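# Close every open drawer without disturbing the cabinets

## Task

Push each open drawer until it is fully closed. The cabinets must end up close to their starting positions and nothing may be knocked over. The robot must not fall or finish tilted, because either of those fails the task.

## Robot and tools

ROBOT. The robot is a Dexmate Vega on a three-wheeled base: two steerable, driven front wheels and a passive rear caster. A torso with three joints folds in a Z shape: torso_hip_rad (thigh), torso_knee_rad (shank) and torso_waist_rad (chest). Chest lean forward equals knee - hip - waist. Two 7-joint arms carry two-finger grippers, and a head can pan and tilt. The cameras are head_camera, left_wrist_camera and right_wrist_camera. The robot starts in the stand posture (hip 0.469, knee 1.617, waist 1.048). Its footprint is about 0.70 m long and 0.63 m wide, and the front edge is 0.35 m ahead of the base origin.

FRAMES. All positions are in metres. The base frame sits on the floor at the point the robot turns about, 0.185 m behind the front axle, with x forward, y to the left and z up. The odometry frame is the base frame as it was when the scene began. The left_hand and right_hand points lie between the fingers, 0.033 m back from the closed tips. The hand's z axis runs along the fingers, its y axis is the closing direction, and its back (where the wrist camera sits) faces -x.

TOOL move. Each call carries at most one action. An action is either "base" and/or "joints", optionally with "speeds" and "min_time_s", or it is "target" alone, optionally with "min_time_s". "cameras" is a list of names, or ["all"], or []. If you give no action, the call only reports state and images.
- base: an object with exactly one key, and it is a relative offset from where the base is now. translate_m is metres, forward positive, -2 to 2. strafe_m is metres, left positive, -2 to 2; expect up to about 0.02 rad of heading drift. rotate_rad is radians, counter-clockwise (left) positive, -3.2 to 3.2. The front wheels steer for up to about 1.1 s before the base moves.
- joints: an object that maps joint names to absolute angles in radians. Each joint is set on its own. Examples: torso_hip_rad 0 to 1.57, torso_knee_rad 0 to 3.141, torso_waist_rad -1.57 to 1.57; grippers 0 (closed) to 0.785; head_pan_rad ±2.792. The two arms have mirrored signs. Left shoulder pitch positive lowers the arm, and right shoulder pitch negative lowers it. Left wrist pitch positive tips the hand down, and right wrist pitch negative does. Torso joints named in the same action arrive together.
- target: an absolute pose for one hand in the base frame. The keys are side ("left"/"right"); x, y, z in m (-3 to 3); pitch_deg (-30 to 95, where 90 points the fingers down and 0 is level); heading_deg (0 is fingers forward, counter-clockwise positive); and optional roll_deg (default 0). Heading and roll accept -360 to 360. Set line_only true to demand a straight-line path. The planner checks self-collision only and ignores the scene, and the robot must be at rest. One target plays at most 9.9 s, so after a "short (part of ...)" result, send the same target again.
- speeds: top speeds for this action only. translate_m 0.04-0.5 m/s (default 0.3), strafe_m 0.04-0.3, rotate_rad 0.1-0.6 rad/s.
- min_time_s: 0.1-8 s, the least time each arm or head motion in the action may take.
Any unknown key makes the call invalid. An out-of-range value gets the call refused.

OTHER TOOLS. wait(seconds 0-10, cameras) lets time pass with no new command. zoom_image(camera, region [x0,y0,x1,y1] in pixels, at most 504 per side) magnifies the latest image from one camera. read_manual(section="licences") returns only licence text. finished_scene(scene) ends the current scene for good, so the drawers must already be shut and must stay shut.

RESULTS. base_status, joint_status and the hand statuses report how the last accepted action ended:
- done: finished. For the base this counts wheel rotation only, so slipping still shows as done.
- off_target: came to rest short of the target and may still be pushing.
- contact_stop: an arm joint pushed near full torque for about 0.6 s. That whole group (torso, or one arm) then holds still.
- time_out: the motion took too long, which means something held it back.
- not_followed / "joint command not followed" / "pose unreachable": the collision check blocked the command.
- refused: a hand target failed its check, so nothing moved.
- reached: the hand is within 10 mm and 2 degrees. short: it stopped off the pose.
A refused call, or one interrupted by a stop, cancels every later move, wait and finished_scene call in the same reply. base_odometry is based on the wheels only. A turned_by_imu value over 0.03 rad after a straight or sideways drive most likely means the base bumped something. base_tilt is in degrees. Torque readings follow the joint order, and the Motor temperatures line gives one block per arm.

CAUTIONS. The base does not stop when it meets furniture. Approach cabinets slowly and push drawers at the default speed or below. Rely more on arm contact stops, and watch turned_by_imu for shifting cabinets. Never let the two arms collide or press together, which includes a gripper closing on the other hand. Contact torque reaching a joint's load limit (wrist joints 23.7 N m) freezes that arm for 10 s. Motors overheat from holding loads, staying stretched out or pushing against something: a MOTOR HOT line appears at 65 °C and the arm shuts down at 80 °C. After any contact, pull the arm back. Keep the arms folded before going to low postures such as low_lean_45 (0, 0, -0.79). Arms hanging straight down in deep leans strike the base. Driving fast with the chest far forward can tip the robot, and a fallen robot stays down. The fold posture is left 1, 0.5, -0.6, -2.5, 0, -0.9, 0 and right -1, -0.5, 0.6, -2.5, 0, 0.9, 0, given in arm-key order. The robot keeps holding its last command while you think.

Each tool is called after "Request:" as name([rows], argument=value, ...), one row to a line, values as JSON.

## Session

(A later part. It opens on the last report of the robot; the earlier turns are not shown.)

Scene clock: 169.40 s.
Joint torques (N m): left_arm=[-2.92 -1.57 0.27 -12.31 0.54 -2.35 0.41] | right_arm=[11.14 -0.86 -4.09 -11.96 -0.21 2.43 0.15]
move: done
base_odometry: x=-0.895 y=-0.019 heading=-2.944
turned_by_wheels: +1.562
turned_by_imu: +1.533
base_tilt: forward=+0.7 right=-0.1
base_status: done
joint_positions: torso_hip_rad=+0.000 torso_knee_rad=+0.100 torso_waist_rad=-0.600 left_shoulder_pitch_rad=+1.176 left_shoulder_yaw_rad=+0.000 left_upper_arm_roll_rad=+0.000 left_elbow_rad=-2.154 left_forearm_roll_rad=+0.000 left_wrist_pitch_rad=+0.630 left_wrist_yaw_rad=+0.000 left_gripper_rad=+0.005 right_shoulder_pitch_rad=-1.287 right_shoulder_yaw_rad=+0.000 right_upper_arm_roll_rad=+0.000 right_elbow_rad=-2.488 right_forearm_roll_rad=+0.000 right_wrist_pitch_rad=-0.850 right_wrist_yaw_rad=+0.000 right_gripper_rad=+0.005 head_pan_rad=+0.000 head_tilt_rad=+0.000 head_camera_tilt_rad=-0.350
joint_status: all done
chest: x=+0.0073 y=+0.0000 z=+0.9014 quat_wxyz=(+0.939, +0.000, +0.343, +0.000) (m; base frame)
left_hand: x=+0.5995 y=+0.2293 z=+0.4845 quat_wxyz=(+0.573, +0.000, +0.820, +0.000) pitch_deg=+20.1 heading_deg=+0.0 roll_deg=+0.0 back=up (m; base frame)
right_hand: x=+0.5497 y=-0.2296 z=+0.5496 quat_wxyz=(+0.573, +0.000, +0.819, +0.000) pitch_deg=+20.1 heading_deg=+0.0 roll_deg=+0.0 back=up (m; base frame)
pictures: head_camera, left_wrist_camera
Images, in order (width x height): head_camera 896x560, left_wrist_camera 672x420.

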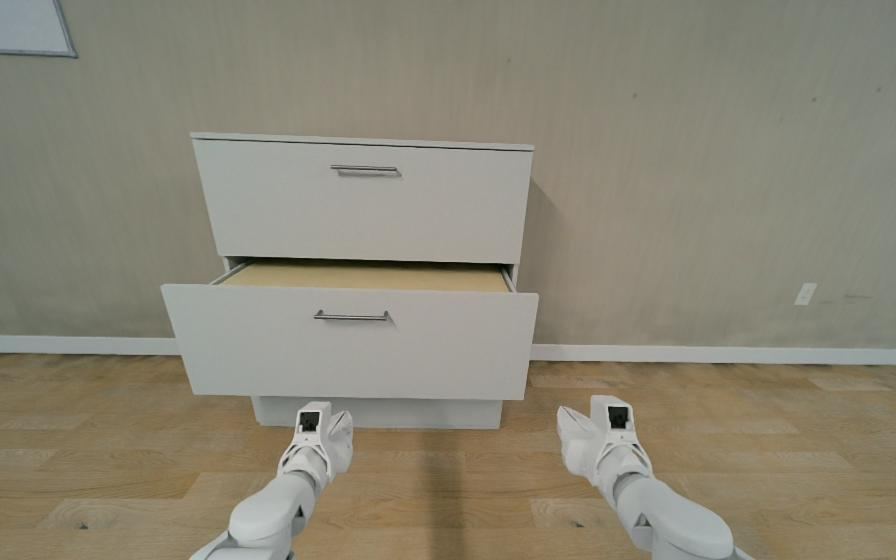

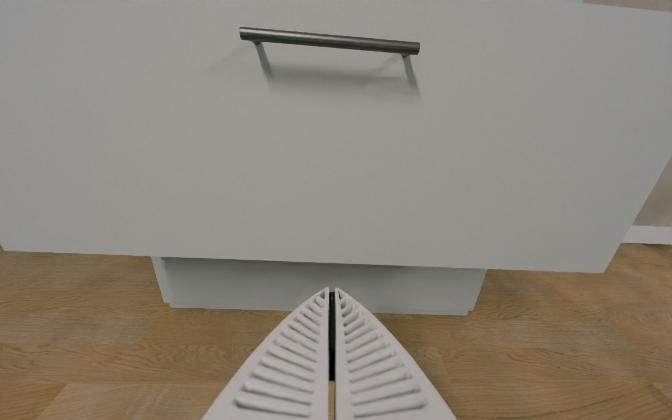

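Request:
move(base={"translate_m": 0.12})

Request:
move(base={"translate_m": 0.29}, speeds={"translate_m": 0.16}, cameras=["head_camera", "left_wrist_camera"])

Scene clock: 181.20 s.
Joint torques (N m): left_arm=[-4.54 -1.65 1.41 -14.53 0.07 -2.04 0.22] | right_arm=[11 -1.16 -3.94 -11.9 -0.2 1.61 0.1]
move: done
base_odometry: x=-1.013 y=-0.043 heading=-2.944
turned_by_wheels: +0.000
turned_by_imu: +0.001
base_tilt: forward=+0.7 right=-0.1
base_status: done
joint_positions: torso_hip_rad=+0.000 torso_knee_rad=+0.100 torso_waist_rad=-0.600 left_shoulder_pitch_rad=+1.176 left_shoulder_yaw_rad=+0.000 left_upper_arm_roll_rad=+0.000 left_elbow_rad=-2.154 left_forearm_roll_rad=+0.000 left_wrist_pitch_rad=+0.629 left_wrist_yaw_rad=+0.000 left_gripper_rad=+0.005 right_shoulder_pitch_rad=-1.287 right_shoulder_yaw_rad=+0.000 right_upper_arm_roll_rad=+0.000 right_elbow_rad=-2.488 right_forearm_roll_rad=+0.000 right_wrist_pitch_rad=-0.850 right_wrist_yaw_rad=+0.000 right_gripper_rad=+0.005 head_pan_rad=+0.000 head_tilt_rad=+0.000 head_camera_tilt_rad=-0.350
joint_status: not commanded
chest: x=+0.0073 y=+0.0000 z=+0.9014 quat_wxyz=(+0.939, +0.000, +0.343, +0.000) (m; base frame)
left_hand: x=+0.5995 y=+0.2293 z=+0.4843 quat_wxyz=(+0.573, +0.000, +0.820, +0.000) pitch_deg=+20.1 heading_deg=+0.0 roll_deg=+0.0 back=up (m; base frame)
right_hand: x=+0.5497 y=-0.2296 z=+0.5496 quat_wxyz=(+0.573, +0.000, +0.819, +0.000) pitch_deg=+20.1 heading_deg=+0.0 roll_deg=+0.0 back=up (m; base frame)
pictures: none

Scene clock: 184.13 s.
Joint torques (N m): left_arm=[-20.5 -1.42 1.66 -11.67 0.25 -5.6 -0.01] | right_arm=[10.82 -0.91 -3.81 -12 -0.23 1.5 0.09]
move: done
base_odometry: x=-1.297 y=-0.101 heading=-2.943
turned_by_wheels: +0.001
turned_by_imu: +0.002
base_tilt: forward=+0.6 right=+0.0
base_status: done
joint_positions: torso_hip_rad=+0.000 torso_knee_rad=+0.100 torso_waist_rad=-0.600 left_shoulder_pitch_rad=+1.177 left_shoulder_yaw_rad=+0.000 left_upper_arm_roll_rad=+0.000 left_elbow_rad=-2.154 left_forearm_roll_rad=+0.000 left_wrist_pitch_rad=+0.630 left_wrist_yaw_rad=+0.000 left_gripper_rad=+0.005 right_shoulder_pitch_rad=-1.287 right_shoulder_yaw_rad=+0.000 right_upper_arm_roll_rad=+0.000 right_elbow_rad=-2.488 right_forearm_roll_rad=+0.000 right_wrist_pitch_rad=-0.850 right_wrist_yaw_rad=+0.000 right_gripper_rad=+0.005 head_pan_rad=+0.000 head_tilt_rad=+0.000 head_camera_tilt_rad=-0.350
joint_status: not commanded
chest: x=+0.0073 y=+0.0000 z=+0.9014 quat_wxyz=(+0.939, +0.000, +0.343, +0.000) (m; base frame)
left_hand: x=+0.5990 y=+0.2293 z=+0.4836 quat_wxyz=(+0.572, +0.000, +0.820, +0.000) pitch_deg=+20.2 heading_deg=+0.0 roll_deg=+0.0 back=up (m; base frame)
right_hand: x=+0.5496 y=-0.2296 z=+0.5497 quat_wxyz=(+0.573, +0.000, +0.819, +0.000) pitch_deg=+20.0 heading_deg=+0.0 roll_deg=+0.0 back=up (m; base frame)
pictures: head_camera, left_wrist_camera
Images, in order (width x height): head_camera 896x560, left_wrist_camera 672x420.

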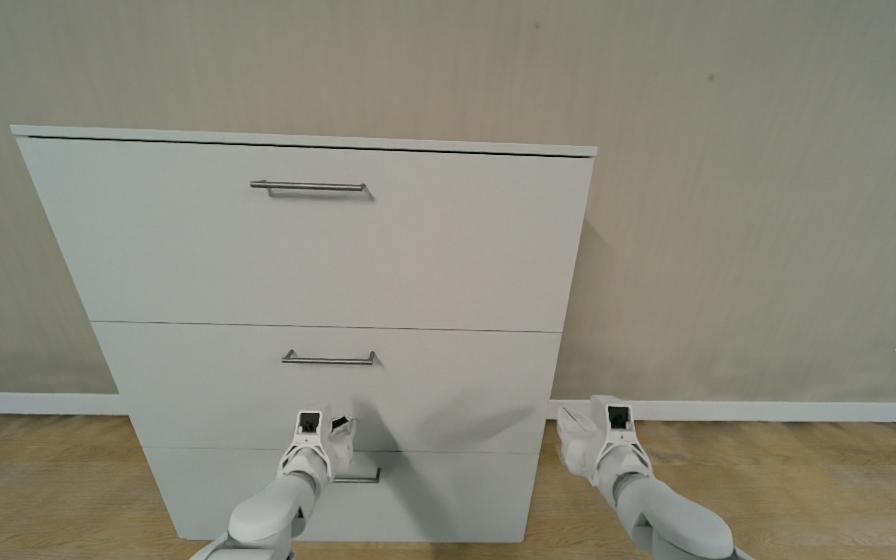

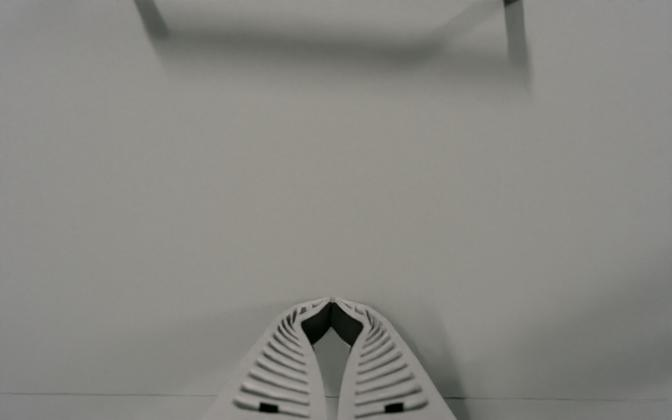

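Request:
finished_scene(scene=3)

The scene is finished: the task was done.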